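# Place the strawberry cake in the white basket

## Task

Get the strawberry cake inside the white basket, leaving the basket and every other object roughly where they started, and finish with neither arm (cables included) in contact with any of them.

## Robot and tools

Robot: two 6-joint arms, left_arm and right_arm, each ending in a parallel two-finger gripper with a wrist camera. Calibrated base positions in the scene frame: left_arm at (-0.026, +0.301, 0) m, right_arm at (+0.053, -0.333, 0) m, both turned only slightly about z. A wrist camera cable resting on an object counts as that arm touching it.

Scene frame: origin at table height, halfway between the two arms' nominal bases. +x points out over the table, +z up, and left_arm sits on the +y side. Arm names do not match left or right in the images. The fingers point along the gripper's own +z and open and close along its y. end_effector_position is the point between the finger pads, about 1 cm short of the tips. Reported hand positions and orientations can be wrong by a few centimetres, more at long reach.

Joint order in every row and every per-arm list: waist, shoulder, elbow, wrist pitch, wrist yaw, wrist roll. Wrist yaw has its sign flipped relative to the URDF, both in commands and in results. Ranges in URDF signs: waist -2.618 to 3.054, shoulder 0.000 to 3.142, elbow 0.000 to 3.142, wrist pitch -1.571 to 1.571, wrist yaw -1.571 to 1.571, wrist roll -2.094 to 2.094 rad. True limits can differ by up to 0.059 rad.

Row layout (used by both motion tools): one flat list of 14 numbers in [-1, 1] covering both arms: left_arm's six joint numbers then its opening, then right_arm's six joint numbers then its opening. Joint numbers are offsets, not poses: they count from the Joint targets shown in the latest result, scaled so 1.0 equals 2.224 rad for waist, shoulder and elbow and 8.485 rad for the three wrist joints. Opening is absolute: +1 fully open, -1 closed. Sending 0 for an arm's joints re-commands its current targets; to leave a gripper unchanged, repeat its present command, since 0 means half-closed.

execute_actions(actions, cameras): actions is a list of actions; each action is a list of up to 15 rows, each row lasting one 1/30 s step, and a short action repeats its final row until 15 steps (0.5 s) are done. Within one action every row counts from the targets at that action's start, so rows do not add up; the next action starts from the new targets, so repeating an offset moves further. An action asking a joint more than 0.059 rad beyond its range is rejected for both arms; a badly formed first action rejects the whole call. An empty list just reports state and images. cameras: list of names (cam_head_left, cam_head_right, cam_left_wrist, cam_right_wrist), null or ["all"] for all, [] for none.

move(target, speed, blend, opening_speed, blocking, cameras): target is one 14-number row, or a list of up to 15 rows forming a path; every row is an offset from the same starting Joint targets, not from the previous row. All joints move together, so the hand travels on a curve, with no avoidance of obstacles or the other arm. speed in rad/s, 0.01 to 12.57, default 0.5, caps the joint with the longest travel (one value or one per row). blend in rad rounds corners of a path. opening_speed (0.2 or more, per second on the -1 to +1 scale) makes the gripper change gradually; use near the minimum for a soft cake. blocking=false returns after about 0.5 s while motion continues. A move lasts at least 0.5 s; paths beyond 10 s stop short. The result adds a move: line such as done, off_target (resting more than 0.035 rad from target), moving, held or fault, and limits=held if steps were withheld. Done does not mean no contact.

wait(seconds 0 to 10, cameras) lets time pass holding the last command. stop(cameras) brakes a running move. zoom_image(camera, region=[x0, y0, x1, y1]) enlarges part of a camera's latest image, pixels from the top-left, at most 504 by 504. read_manual(section) gives licence text only. finished_scene(scene, 1 to 3) ends the scene irreversibly; call it only once the cake is in the basket and both grippers are clear.

Results: end_effector_position (m) and end_effector_quat_wxyz per arm in the scene frame; Joint positions (rad) and Joint velocities (rad/s) per arm, each ending with finger-pad gap in m (0.094 fully open); Joint targets (the base for your next offsets); Tool commands; grip_measured on the command scale (reads slightly wide when empty, and keeps following commands past contact); grip_effort_nm (motor effort, negative closing, not a pad force); joint torques (wrap at ±28 N m for the first three joints). Lines to watch: "joint sent to its limit", "joint command not followed" (clearance check altered targets), MOTOR HOT and OVER-TEMPERATURE FAULT. Each joint target can lead its measured angle by at most 0.339 rad (first three) or 2.2 rad (wrists), and targets that would move a hand over 200 mm are scaled back, so large moves need several actions.

Avoid: dropping the cake or letting it go while moving, crushing it with a hard squeeze, fast contacts, pressing into the table or basket, knocking anything off the table, the two arms touching or one gripper closing on the other's fingers, and holding loads or stretched poses long enough to overheat motors. If an arm is blocked and keeps pushing, command its targets back. Loose objects may get nudged occasionally. Finish with the gripper opened well above grip_measured and lifted away.

Each tool is called after "Request:" as a command line: name --argument value for each argument, lists and objects as JSON in quotes; but a table of rows of numbers goes row by row, as --pt "numbers of a row", without its own name.

## Session

Request:
execute_actions --actions '[]'

Scene clock: 0.00 s.
left_arm: end_effector_position=(+0.3624, +0.3385, +0.1097) grip_measured=+1.000 grip_effort_nm=n/a end_effector_quat_wxyz=(+0.602, -0.087, +0.789, +0.082) | right_arm: end_effector_position=(+0.4660, -0.3439, +0.1193) grip_measured=+1.000 grip_effort_nm=n/a end_effector_quat_wxyz=(+0.600, +0.032, +0.799, -0.027)
Joint positions: left_arm=[-0.053 1.534 0.331 0.929 0.258 -0.047 0.094] | right_arm=[0.002 1.547 0.43 0.833 -0.094 0.022 0.094]
Joint velocities: within noise
Joint torques (N m): no reading
Motor temperatures (°C): left_arm=[24 29 26 27 23 21 25] | right_arm=[24 31 28 37 24 22 22]
Heat: left arm: 29 °C; right arm: 37 °C.
Joint targets: left_arm=[-0.053 1.528 0.336 0.925 0.259 -0.048] | right_arm=[0.002 1.544 0.433 0.822 -0.095 0.022]
Tool commands: left_gripper/opening=+1.0 right_gripper/opening=+1.0

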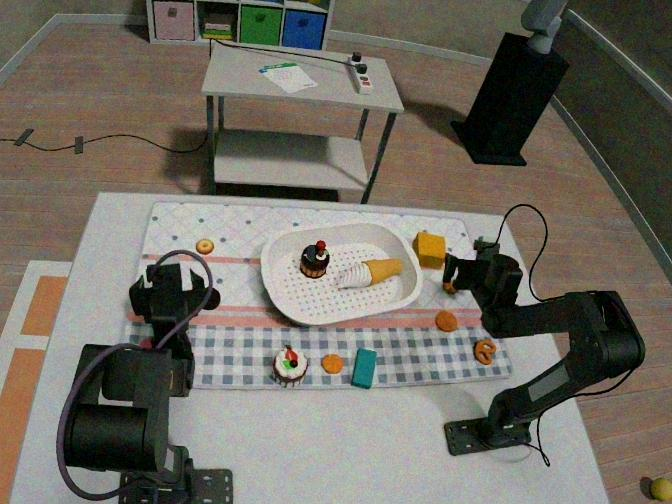

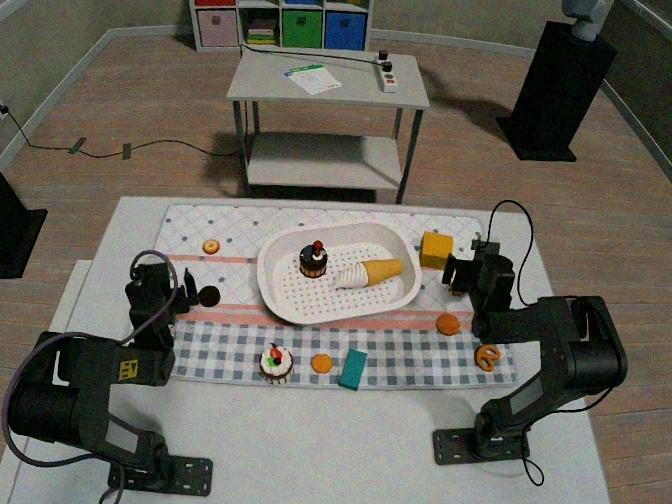

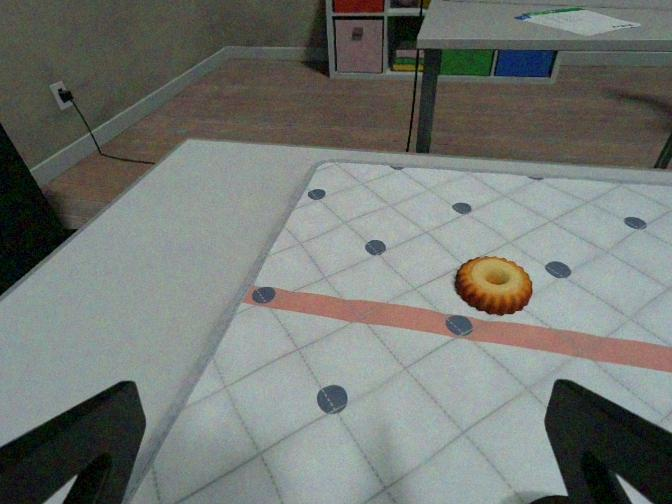

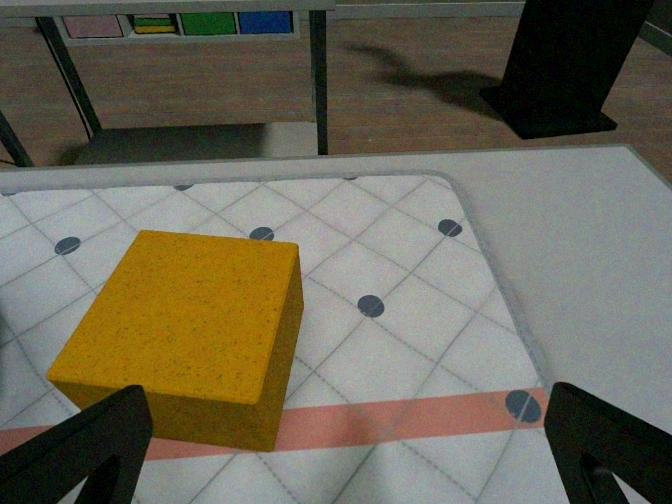

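Request:
move --target '[-0.347,0.0234,0.539,-0.245,-0.0305,0.0057,1,0,0,0,0,0,0,1]' --speed 0.9

Scene clock: 35.40 s.
left_arm: end_effector_position=(+0.2275, +0.0469, +0.1958) grip_measured=+1.000 grip_effort_nm=0.002 end_effector_quat_wxyz=(+0.174, +0.376, +0.908, -0.068) | right_arm: end_effector_position=(+0.4660, -0.3439, +0.1193) grip_measured=+1.000 grip_effort_nm=0.027 end_effector_quat_wxyz=(+0.600, +0.032, +0.799, -0.027)
Joint positions: left_arm=[-0.824 1.57 1.506 -1.131 0.01 -0.005 0.094] | right_arm=[0.002 1.547 0.43 0.833 -0.094 0.022 0.094]
Joint velocities: within noise
Joint torques (N m): left_arm=[-0.13 -5.29 8.61 0.85 -0.09 0.09] | right_arm=[0.03 -4.94 6.99 1.54 -0.05 -0.01]
Motor temperatures (°C): left_arm=[24 29 27 35 23 21 24] | right_arm=[23 32 29 40 24 22 22]
Heat: left arm: 35 °C; right arm: 40 °C.
Joint targets: left_arm=[-0.825 1.580 1.535 -1.153 0.000 0.001] | right_arm=[0.002 1.544 0.433 0.822 -0.095 0.022]
move: done

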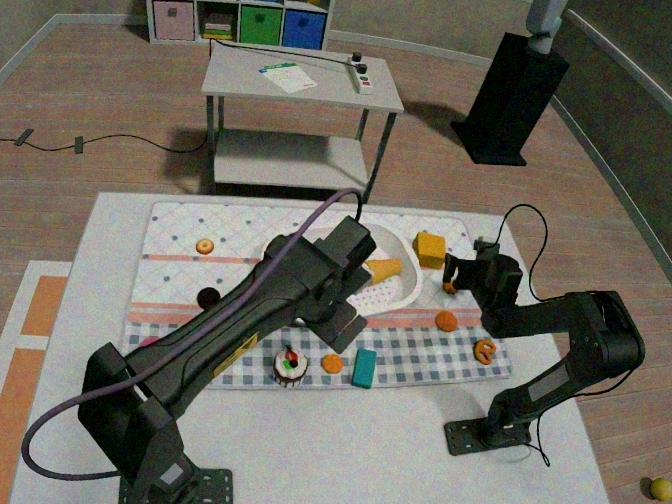

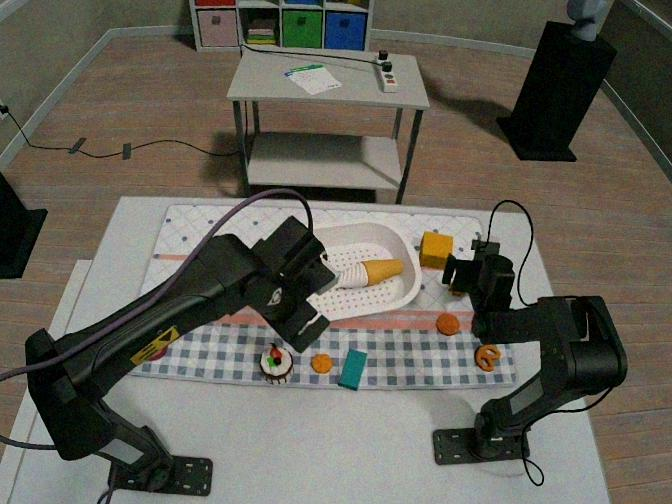

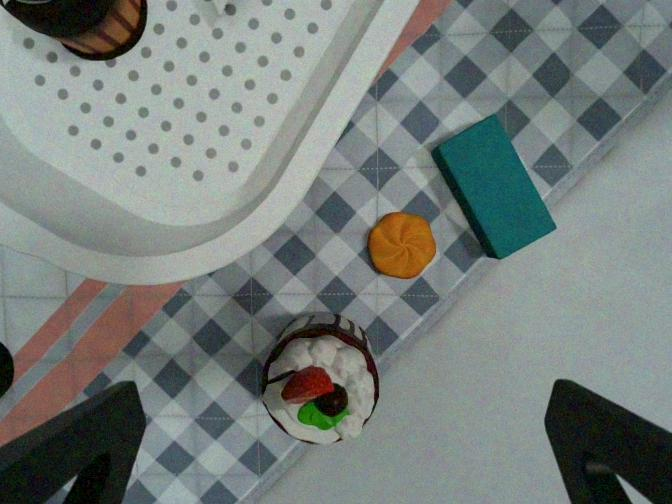

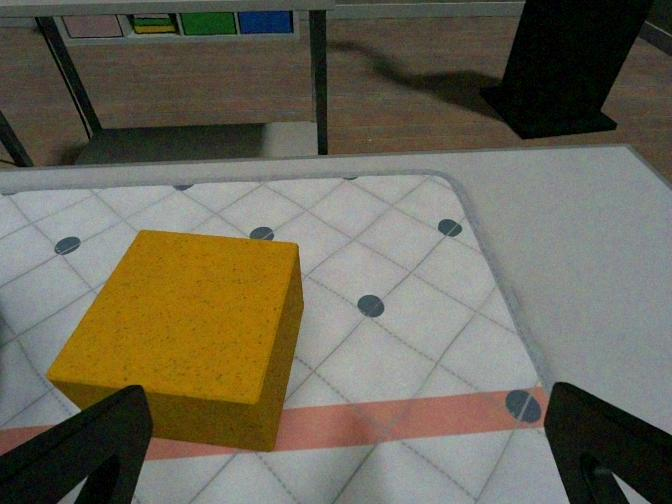

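Request:
move --target '[0.0229,-0.103,-0.2167,0.0296,0,0,1,0,0,0,0,0,0,1]' --speed 0.8 --cameras '["cam_left_wrist"]'

Scene clock: 56.57 s.
left_arm: end_effector_position=(+0.1980, +0.0958, +0.1264) grip_measured=+1.000 grip_effort_nm=-0.002 end_effector_quat_wxyz=(+0.160, +0.357, +0.918, -0.058) | right_arm: end_effector_position=(+0.4660, -0.3439, +0.1193) grip_measured=+1.000 grip_effort_nm=0.027 end_effector_quat_wxyz=(+0.600, +0.032, +0.799, -0.027)
Joint positions: left_arm=[-0.78 1.376 1.067 -0.919 0.01 -0.005 0.094] | right_arm=[0.002 1.547 0.43 0.833 -0.094 0.022 0.094]
Joint velocities: within noise
Joint torques (N m): left_arm=[0.53 -6.46 5.23 1.2 -0.07 0.1] | right_arm=[0.03 -4.94 7.02 1.54 -0.05 -0.01]
Motor temperatures (°C): left_arm=[24 30 30 30 23 21 24] | right_arm=[23 32 29 41 24 22 22]
Heat: left arm: 30 °C; right arm: 41 °C.
Joint targets: left_arm=[-0.774 1.351 1.053 -0.902 0.000 0.001] | right_arm=[0.002 1.544 0.433 0.822 -0.095 0.022]
move: done
Images, in order (width x height): cam_left_wrist 672x504.

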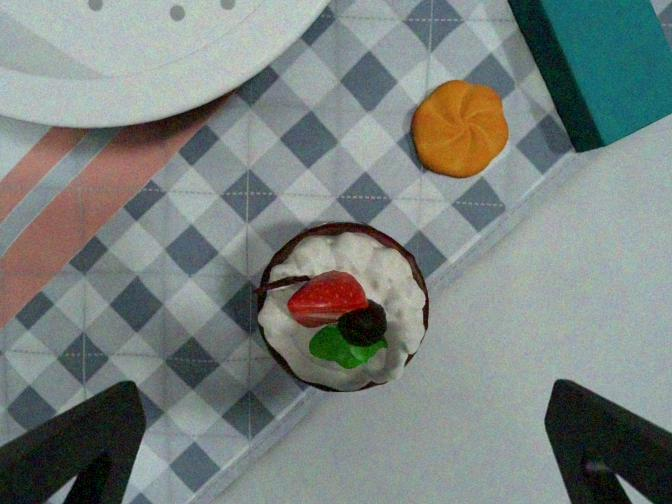

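Request:
move --target '[-0.0036,0.0665,-0.1313,0.0519,0,0,1,0,0,0,0,0,0,1]' --speed 0.5 --cameras '["cam_left_wrist","cam_head_left","cam_head_right"]'

Request:
zoom_image --camera "cam_head_right" --region '[180, 200, 440, 400]'

Scene clock: 71.07 s.
left_arm: end_effector_position=(+0.2040, +0.0902, +0.0332) grip_measured=+1.000 grip_effort_nm=-0.002 end_effector_quat_wxyz=(+0.171, +0.357, +0.916, -0.063) | right_arm: end_effector_position=(+0.4660, -0.3439, +0.1193) grip_measured=+1.000 grip_effort_nm=0.027 end_effector_quat_wxyz=(+0.600, +0.032, +0.799, -0.027)
Joint positions: left_arm=[-0.78 1.494 0.773 -0.484 0.01 -0.005 0.094] | right_arm=[0.002 1.547 0.43 0.833 -0.094 0.022 0.094]
Joint velocities: within noise
Joint torques (N m): left_arm=[-0.2 -4.52 4.85 1.3 -0.08 0.09] | right_arm=[0.03 -4.92 7.01 1.54 -0.05 -0.01]
Motor temperatures (°C): left_arm=[24 29 29 30 23 21 24] | right_arm=[23 32 29 41 24 22 21]
Heat: left arm: 30 °C; right arm: 41 °C.
Joint targets: left_arm=[-0.782 1.499 0.761 -0.462 0.000 0.001] | right_arm=[0.002 1.544 0.433 0.822 -0.095 0.022]
move: done
Images, in order (width x height): cam_head_left 672x504, cam_head_right 672x504, cam_left_wrist 672x504.

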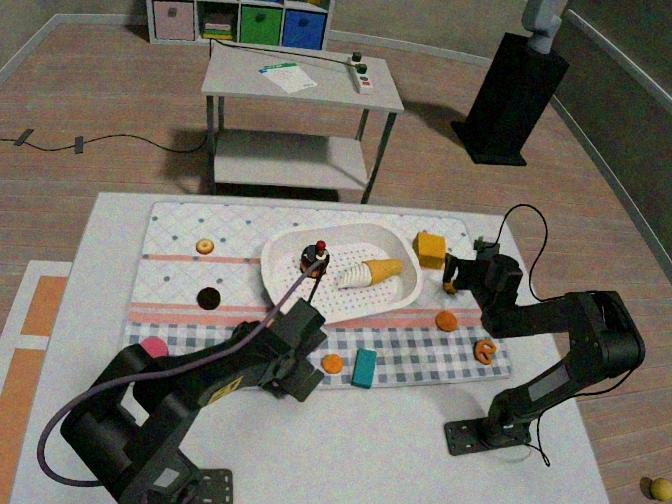

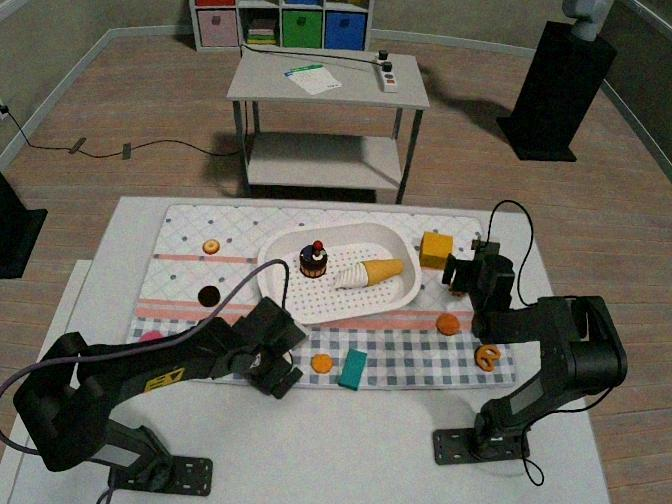

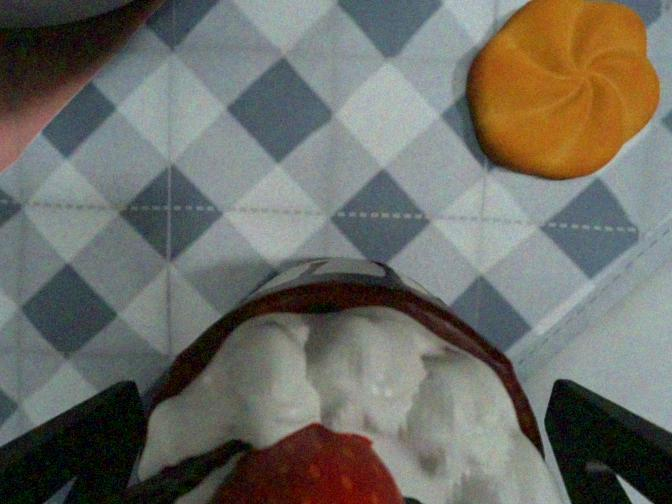

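Scaled by 1.938 from the camera's 672x504 image, which has a finer 960x720 frame.

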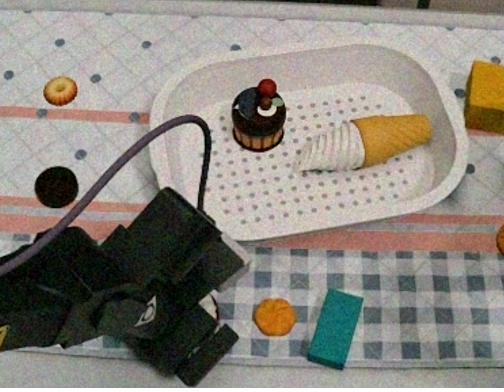

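Request:
move --target '[0,0,0,0,0,0,0.25,0,0,0,0,0,0,1]' --opening_speed 0.4 --cameras '["cam_left_wrist"]'

Scene clock: 79.70 s.
left_arm: end_effector_position=(+0.2041, +0.0900, +0.0332) grip_measured=+0.401 grip_effort_nm=-1.018 end_effector_quat_wxyz=(+0.171, +0.357, +0.916, -0.063) | right_arm: end_effector_position=(+0.4660, -0.3439, +0.1193) grip_measured=+1.000 grip_effort_nm=0.032 end_effector_quat_wxyz=(+0.600, +0.032, +0.799, -0.027)
Joint positions: left_arm=[-0.78 1.494 0.773 -0.483 0.01 -0.005 0.066] | right_arm=[0.002 1.547 0.43 0.833 -0.094 0.022 0.094]
Joint velocities: within noise
Joint torques (N m): left_arm=[-0.2 -4.53 4.83 1.29 -0.08 0.08] | right_arm=[0.02 -4.94 7.02 1.54 -0.04 -0.01]
Motor temperatures (°C): left_arm=[24 29 28 30 23 21 24] | right_arm=[23 32 29 41 24 22 21]
Heat: left arm: 30 °C; right arm: 41 °C.
Joint targets: left_arm=[-0.782 1.499 0.761 -0.462 0.000 0.001] | right_arm=[0.002 1.544 0.433 0.822 -0.095 0.022]
move: done
Images, in order (width x height): cam_left_wrist 672x504.

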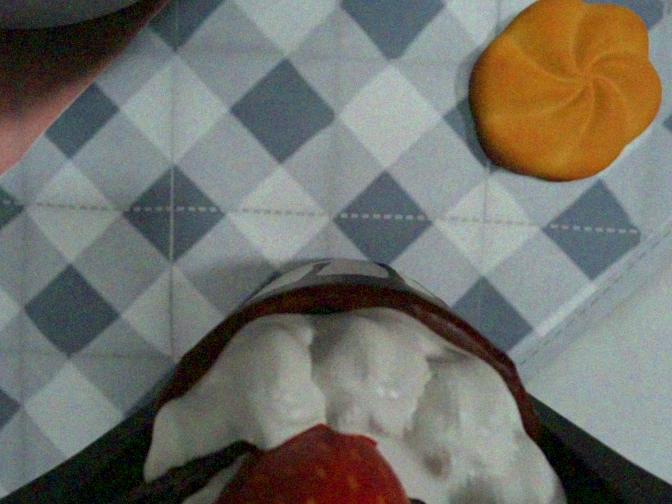

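Request:
move --pt "0 -0.048 0.2352 -0.0743 0 0 0.25 0 0 0 0 0 0 1" --pt "0.0683 0.2977 0.6547 -0.0936 0 0 0.25 0 0 0 0 0 0 1" --speed 0.6 --blend 0.05

Request:
zoom_image --camera "cam_head_right" --region '[180, 180, 440, 380]'

Request:
zoom_image --camera "cam_head_left" --region '[180, 180, 440, 380]'

Scene clock: 98.47 s.
left_arm: end_effector_position=(+0.3836, +0.0220, +0.1743) grip_measured=+0.401 grip_effort_nm=-1.028 end_effector_quat_wxyz=(+0.173, +0.289, +0.940, -0.050) | right_arm: end_effector_position=(+0.4660, -0.3439, +0.1193) grip_measured=+1.000 grip_effort_nm=0.027 end_effector_quat_wxyz=(+0.600, +0.032, +0.799, -0.027)
Joint positions: left_arm=[-0.633 2.152 2.182 -1.239 0.009 -0.005 0.066] | right_arm=[0.002 1.547 0.43 0.833 -0.094 0.022 0.094]
Joint velocities: within noise
Joint torques (N m): left_arm=[0.24 -10.5 9.02 0.89 -0.08 0.1] | right_arm=[0.03 -4.94 6.99 1.54 -0.05 -0.01]
Motor temperatures (°C): left_arm=[24 29 28 30 23 20 25] | right_arm=[23 31 28 41 24 22 21]
Heat: left arm: 30 °C; right arm: 41 °C.
Joint targets: left_arm=[-0.630 2.162 2.218 -1.256 0.000 0.001] | right_arm=[0.002 1.544 0.433 0.822 -0.095 0.022]
move: done

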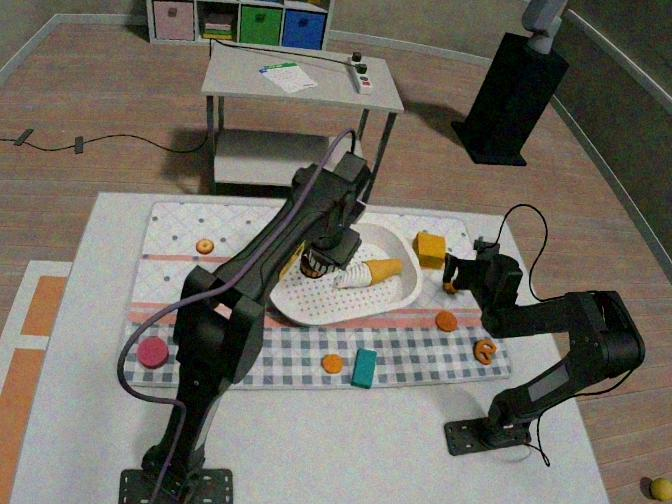

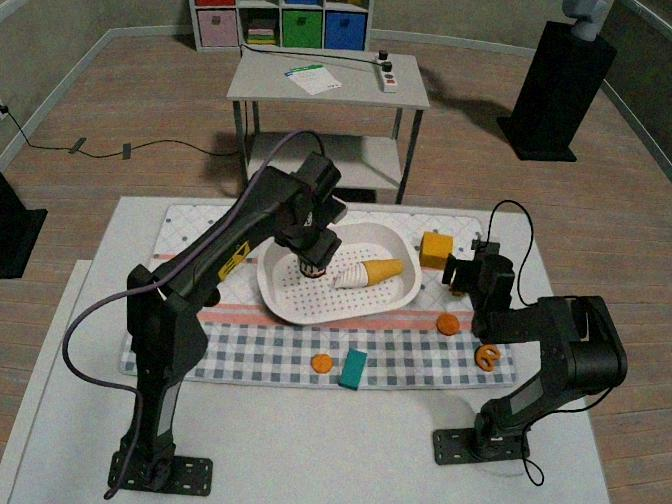

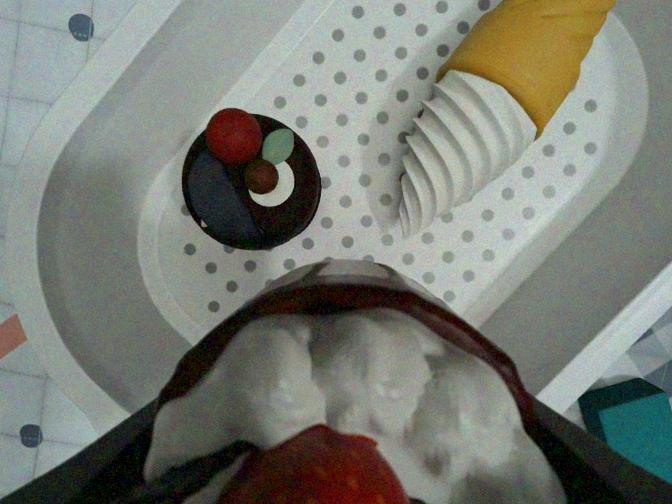

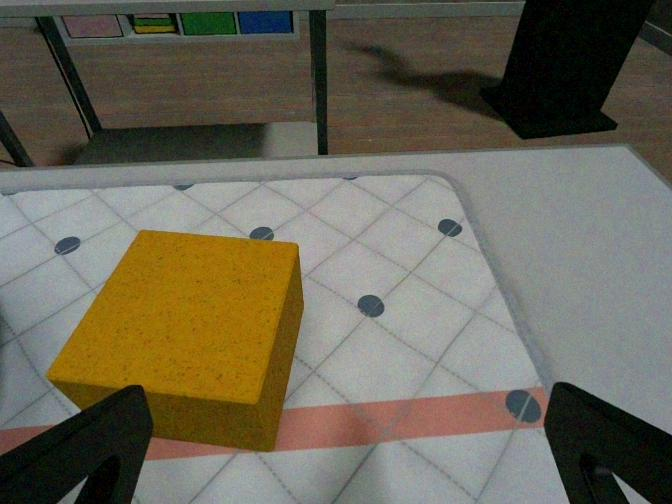

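Scaled by 1.938 from the camera's 672x504 image, which has a finer 960x720 frame.

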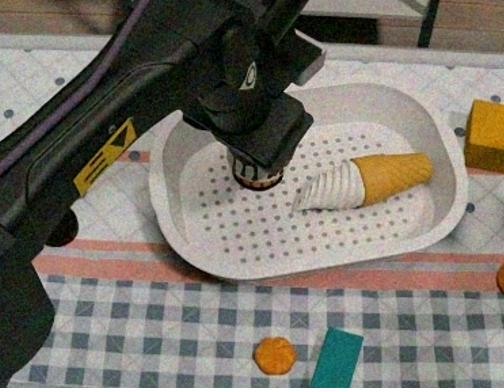

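Scaled by 1.938 from the camera's 672x504 image, which has a finer 960x720 frame.

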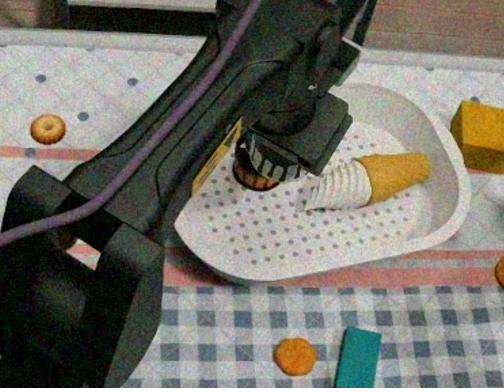

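Request:
move --target '[0,-0.0315,-0.2747,0.0638,0,0,0.25,0,0,0,0,0,0,1]' --speed 0.4

Request:
zoom_image --camera "cam_head_right" --region '[180, 180, 440, 380]'

Request:
zoom_image --camera "cam_head_left" --region '[180, 180, 440, 380]'

Scene clock: 113.30 s.
left_arm: end_effector_position=(+0.3700, +0.0313, +0.0454) grip_measured=+0.401 grip_effort_nm=-1.023 end_effector_quat_wxyz=(+0.153, +0.290, +0.944, -0.043) | right_arm: end_effector_position=(+0.4660, -0.3439, +0.1193) grip_measured=+1.000 grip_effort_nm=0.032 end_effector_quat_wxyz=(+0.600, +0.032, +0.799, -0.027)
Joint positions: left_arm=[-0.633 2.117 1.625 -0.759 0.009 -0.005 0.066] | right_arm=[0.002 1.547 0.43 0.833 -0.094 0.022 0.094]
Joint velocities: within noise
Joint torques (N m): left_arm=[0.27 -13.2 4.68 1.43 -0.07 0.09] | right_arm=[0.02 -4.94 7.01 1.54 -0.04 -0.01]
Motor temperatures (°C): left_arm=[24 31 29 29 23 20 25] | right_arm=[23 31 28 41 24 21 21]
Heat: left arm: 31 °C; right arm: 41 °C.
Joint targets: left_arm=[-0.630 2.091 1.606 -0.715 0.000 0.001] | right_arm=[0.002 1.544 0.433 0.822 -0.095 0.022]
move: off_target (left_arm); left_arm: the wrist pitch is farthest, 0.044 rad from its target

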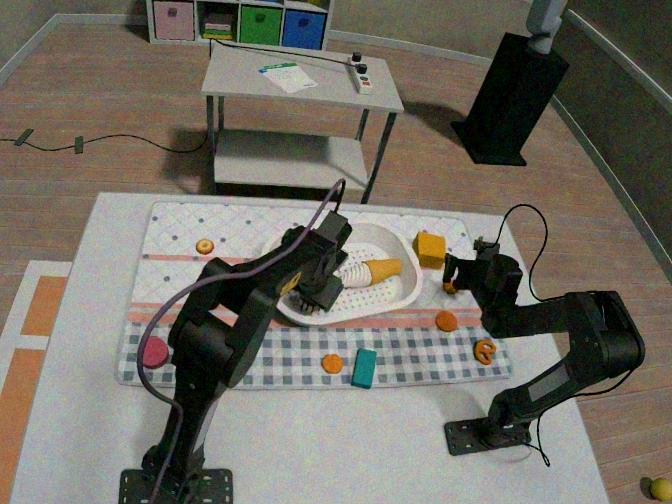

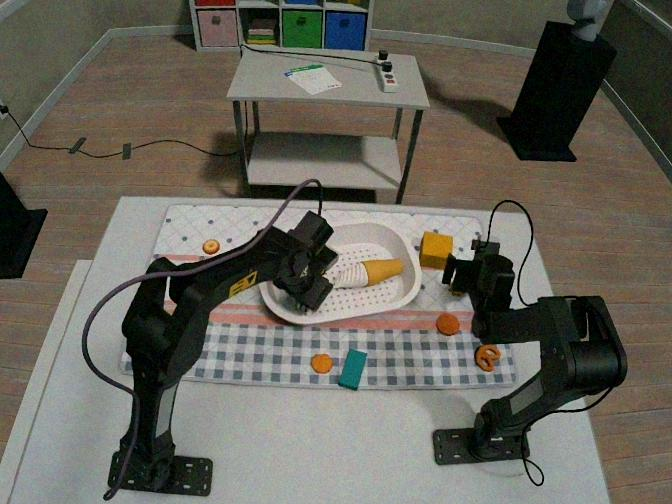

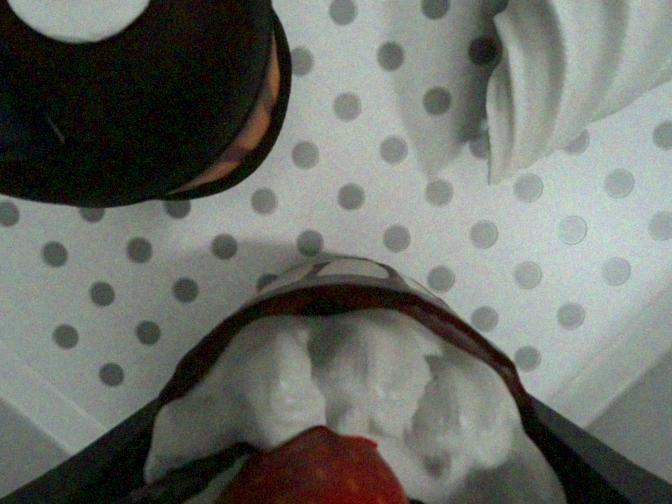

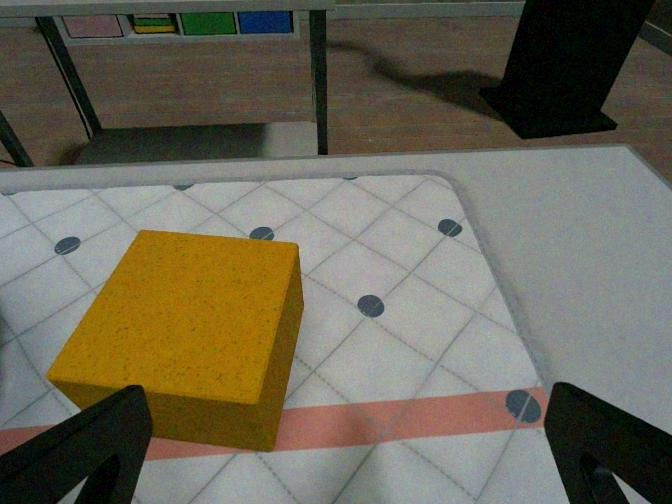

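Scaled by 1.938 from the camera's 672x504 image, which has a finer 960x720 frame.

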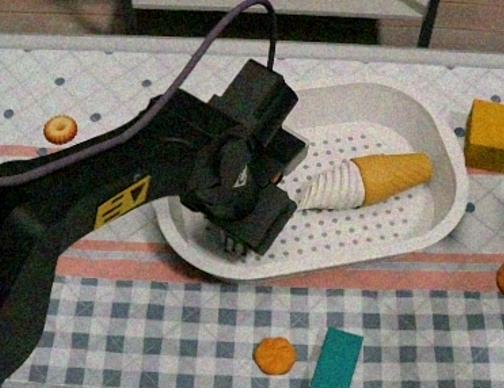

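Scaled by 1.938 from the camera's 672x504 image, which has a finer 960x720 frame.

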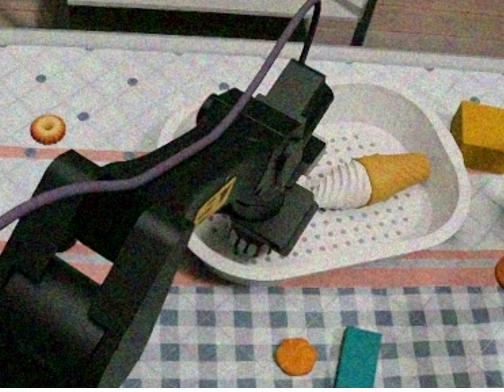

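Request:
move --target '[0,0,-0.0157,0.00955,0,0,0.25,0,0,0,0,0,0,1]' --speed 0.2 --cameras '["cam_left_wrist"]'

Scene clock: 123.53 s.
left_arm: end_effector_position=(+0.3777, +0.0261, +0.0440) grip_measured=+0.401 grip_effort_nm=-1.023 end_effector_quat_wxyz=(+0.178, +0.288, +0.940, -0.051) | right_arm: end_effector_position=(+0.4660, -0.3439, +0.1193) grip_measured=+1.000 grip_effort_nm=0.027 end_effector_quat_wxyz=(+0.600, +0.032, +0.799, -0.027)
Joint positions: left_arm=[-0.633 2.112 1.593 -0.681 0.009 -0.005 0.066] | right_arm=[0.002 1.547 0.43 0.833 -0.094 0.022 0.094]
Joint velocities: within noise
Joint torques (N m): left_arm=[0.27 -12.78 4.49 1.57 -0.07 0.09] | right_arm=[0.02 -4.96 7.01 1.55 -0.05 0]
Motor temperatures (°C): left_arm=[24 32 28 29 23 20 25] | right_arm=[23 31 28 41 24 21 21]
Heat: left arm: 32 °C; right arm: 41 °C.
Joint targets: left_arm=[-0.630 2.091 1.572 -0.634 0.000 0.001] | right_arm=[0.002 1.544 0.433 0.822 -0.095 0.022]
move: off_target (left_arm); left_arm: the wrist pitch is farthest, 0.047 rad from its target
Images, in order (width x height): cam_left_wrist 672x504.

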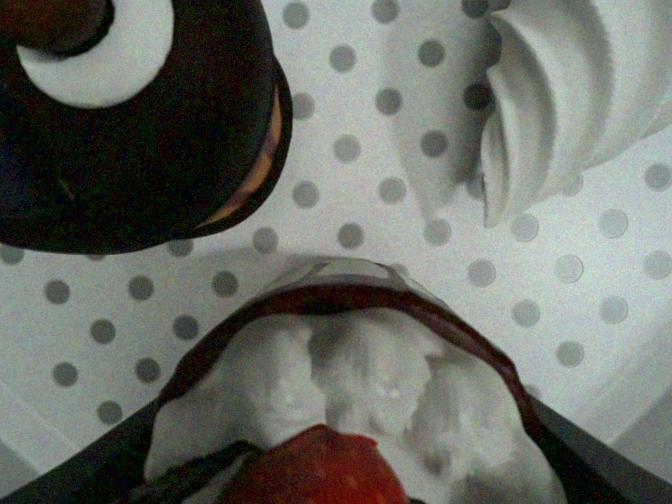

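Request:
move --target '[0,0,-0.0108,0.00283,0,0,0.25,0,0,0,0,0,0,1]' --speed 0.2 --cameras '["cam_left_wrist"]'

Scene clock: 129.47 s.
left_arm: end_effector_position=(+0.3776, +0.0261, +0.0438) grip_measured=+0.401 grip_effort_nm=-1.028 end_effector_quat_wxyz=(+0.184, +0.288, +0.938, -0.053) | right_arm: end_effector_position=(+0.4660, -0.3439, +0.1193) grip_measured=+1.000 grip_effort_nm=0.027 end_effector_quat_wxyz=(+0.600, +0.032, +0.799, -0.027)
Joint positions: left_arm=[-0.633 2.102 1.572 -0.657 0.009 -0.005 0.066] | right_arm=[0.002 1.547 0.43 0.833 -0.094 0.022 0.094]
Joint velocities: within noise
Joint torques (N m): left_arm=[0.27 -11.85 4.26 1.58 -0.07 0.09] | right_arm=[0.05 -4.96 7.01 1.54 -0.05 -0.01]
Motor temperatures (°C): left_arm=[24 32 28 30 23 20 26] | right_arm=[23 31 28 42 24 21 21]
Heat: left arm: 32 °C; right arm: 42 °C.
Joint targets: left_arm=[-0.630 2.091 1.548 -0.610 0.000 0.001] | right_arm=[0.002 1.544 0.433 0.822 -0.095 0.022]
move: off_target (left_arm); left_arm: the wrist pitch is farthest, 0.047 rad from its target
Images, in order (width x height): cam_left_wrist 672x504.

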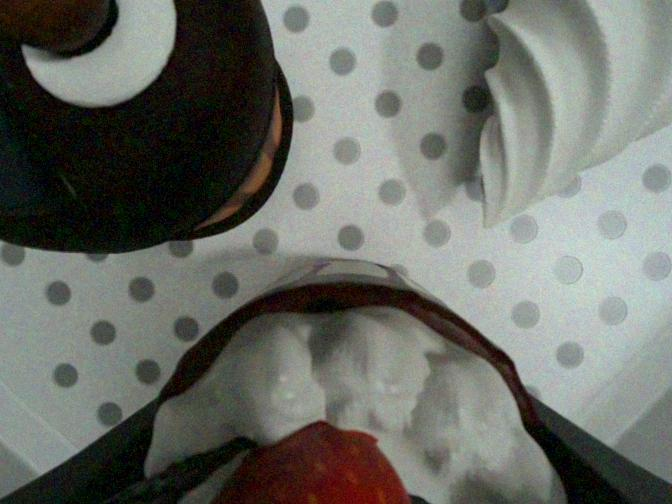

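Request:
move --target '[0,0,0.0054,-0.0014,0,0,0.8,0,0,0,0,0,0,1]' --opening_speed 0.6 --speed 0.2 --cameras '["cam_left_wrist"]'

Scene clock: 133.43 s.
left_arm: end_effector_position=(+0.3805, +0.0241, +0.0453) grip_measured=+0.798 grip_effort_nm=0.115 end_effector_quat_wxyz=(+0.191, +0.287, +0.937, -0.055) | right_arm: end_effector_position=(+0.4660, -0.3439, +0.1193) grip_measured=+1.000 grip_effort_nm=0.027 end_effector_quat_wxyz=(+0.600, +0.032, +0.799, -0.027)
Joint positions: left_arm=[-0.633 2.102 1.572 -0.641 0.009 -0.005 0.084] | right_arm=[0.002 1.547 0.43 0.833 -0.094 0.022 0.094]
Joint velocities: within noise
Joint torques (N m): left_arm=[0.25 -11.86 5.2 1.33 -0.07 0.09] | right_arm=[0.05 -4.96 7.02 1.54 -0.05 -0.01]
Motor temperatures (°C): left_arm=[24 33 27 30 23 20 26] | right_arm=[23 31 28 42 24 21 21]
Heat: left arm: 33 °C; right arm: 42 °C.
Joint targets: left_arm=[-0.630 2.091 1.560 -0.622 0.000 0.001] | right_arm=[0.002 1.544 0.433 0.822 -0.095 0.022]
move: done
Images, in order (width x height): cam_left_wrist 672x504.

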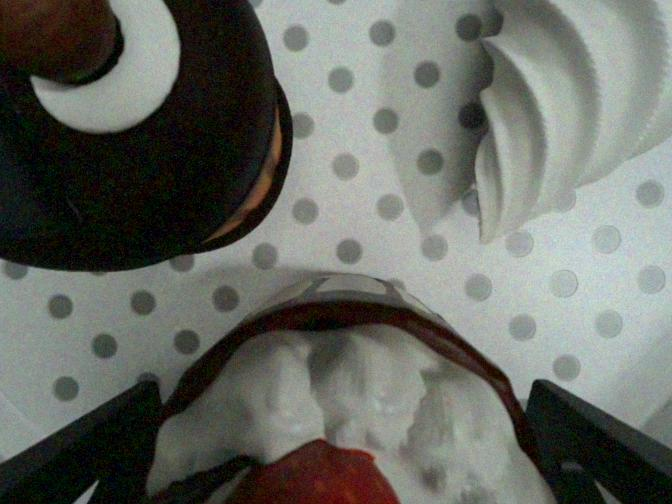

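Request:
move --target '[0,0.002,0.2486,-0.0701,0,0,0.9,0,0,0,0,0,0,1]' --speed 0.5

Scene clock: 140.33 s.
left_arm: end_effector_position=(+0.3764, +0.0269, +0.1695) grip_measured=+0.898 grip_effort_nm=0.110 end_effector_quat_wxyz=(+0.172, +0.289, +0.941, -0.049) | right_arm: end_effector_position=(+0.4660, -0.3439, +0.1193) grip_measured=+1.000 grip_effort_nm=0.032 end_effector_quat_wxyz=(+0.600, +0.032, +0.799, -0.027)
Joint positions: left_arm=[-0.633 2.102 2.086 -1.194 0.009 -0.005 0.089] | right_arm=[0.002 1.547 0.43 0.833 -0.094 0.022 0.094]
Joint velocities: within noise
Joint torques (N m): left_arm=[0.24 -11.44 8.32 0.82 -0.07 0.08] | right_arm=[0.03 -4.94 6.99 1.54 -0.05 -0.01]
Motor temperatures (°C): left_arm=[23 34 28 30 23 20 25] | right_arm=[23 31 28 42 23 21 21]
Heat: left arm: 34 °C; right arm: 42 °C.
Joint targets: left_arm=[-0.630 2.096 2.112 -1.216 0.000 0.001] | right_arm=[0.002 1.544 0.433 0.822 -0.095 0.022]
move: done

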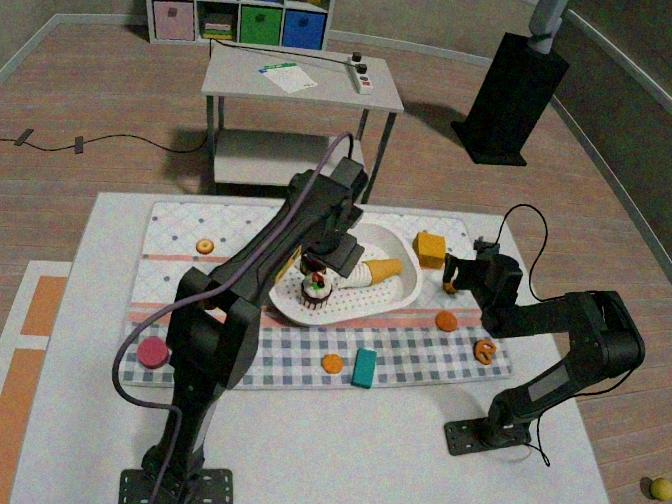

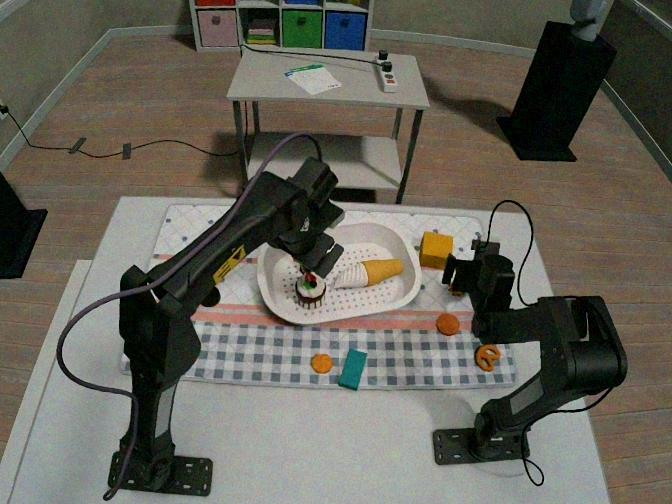

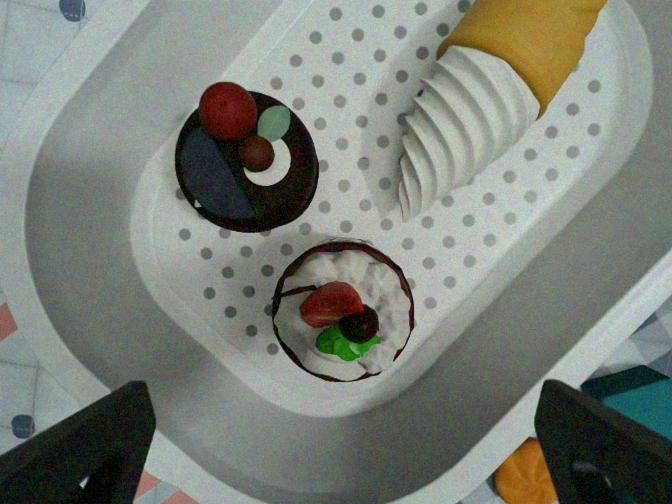

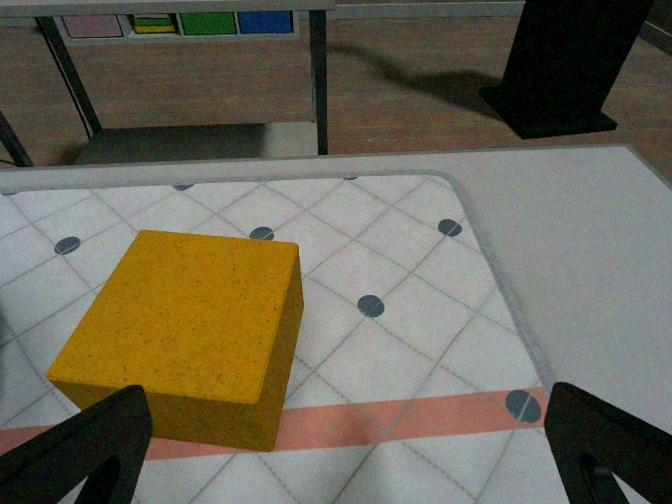

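Request:
finished_scene --scene 1

The scene is finished: the task was done.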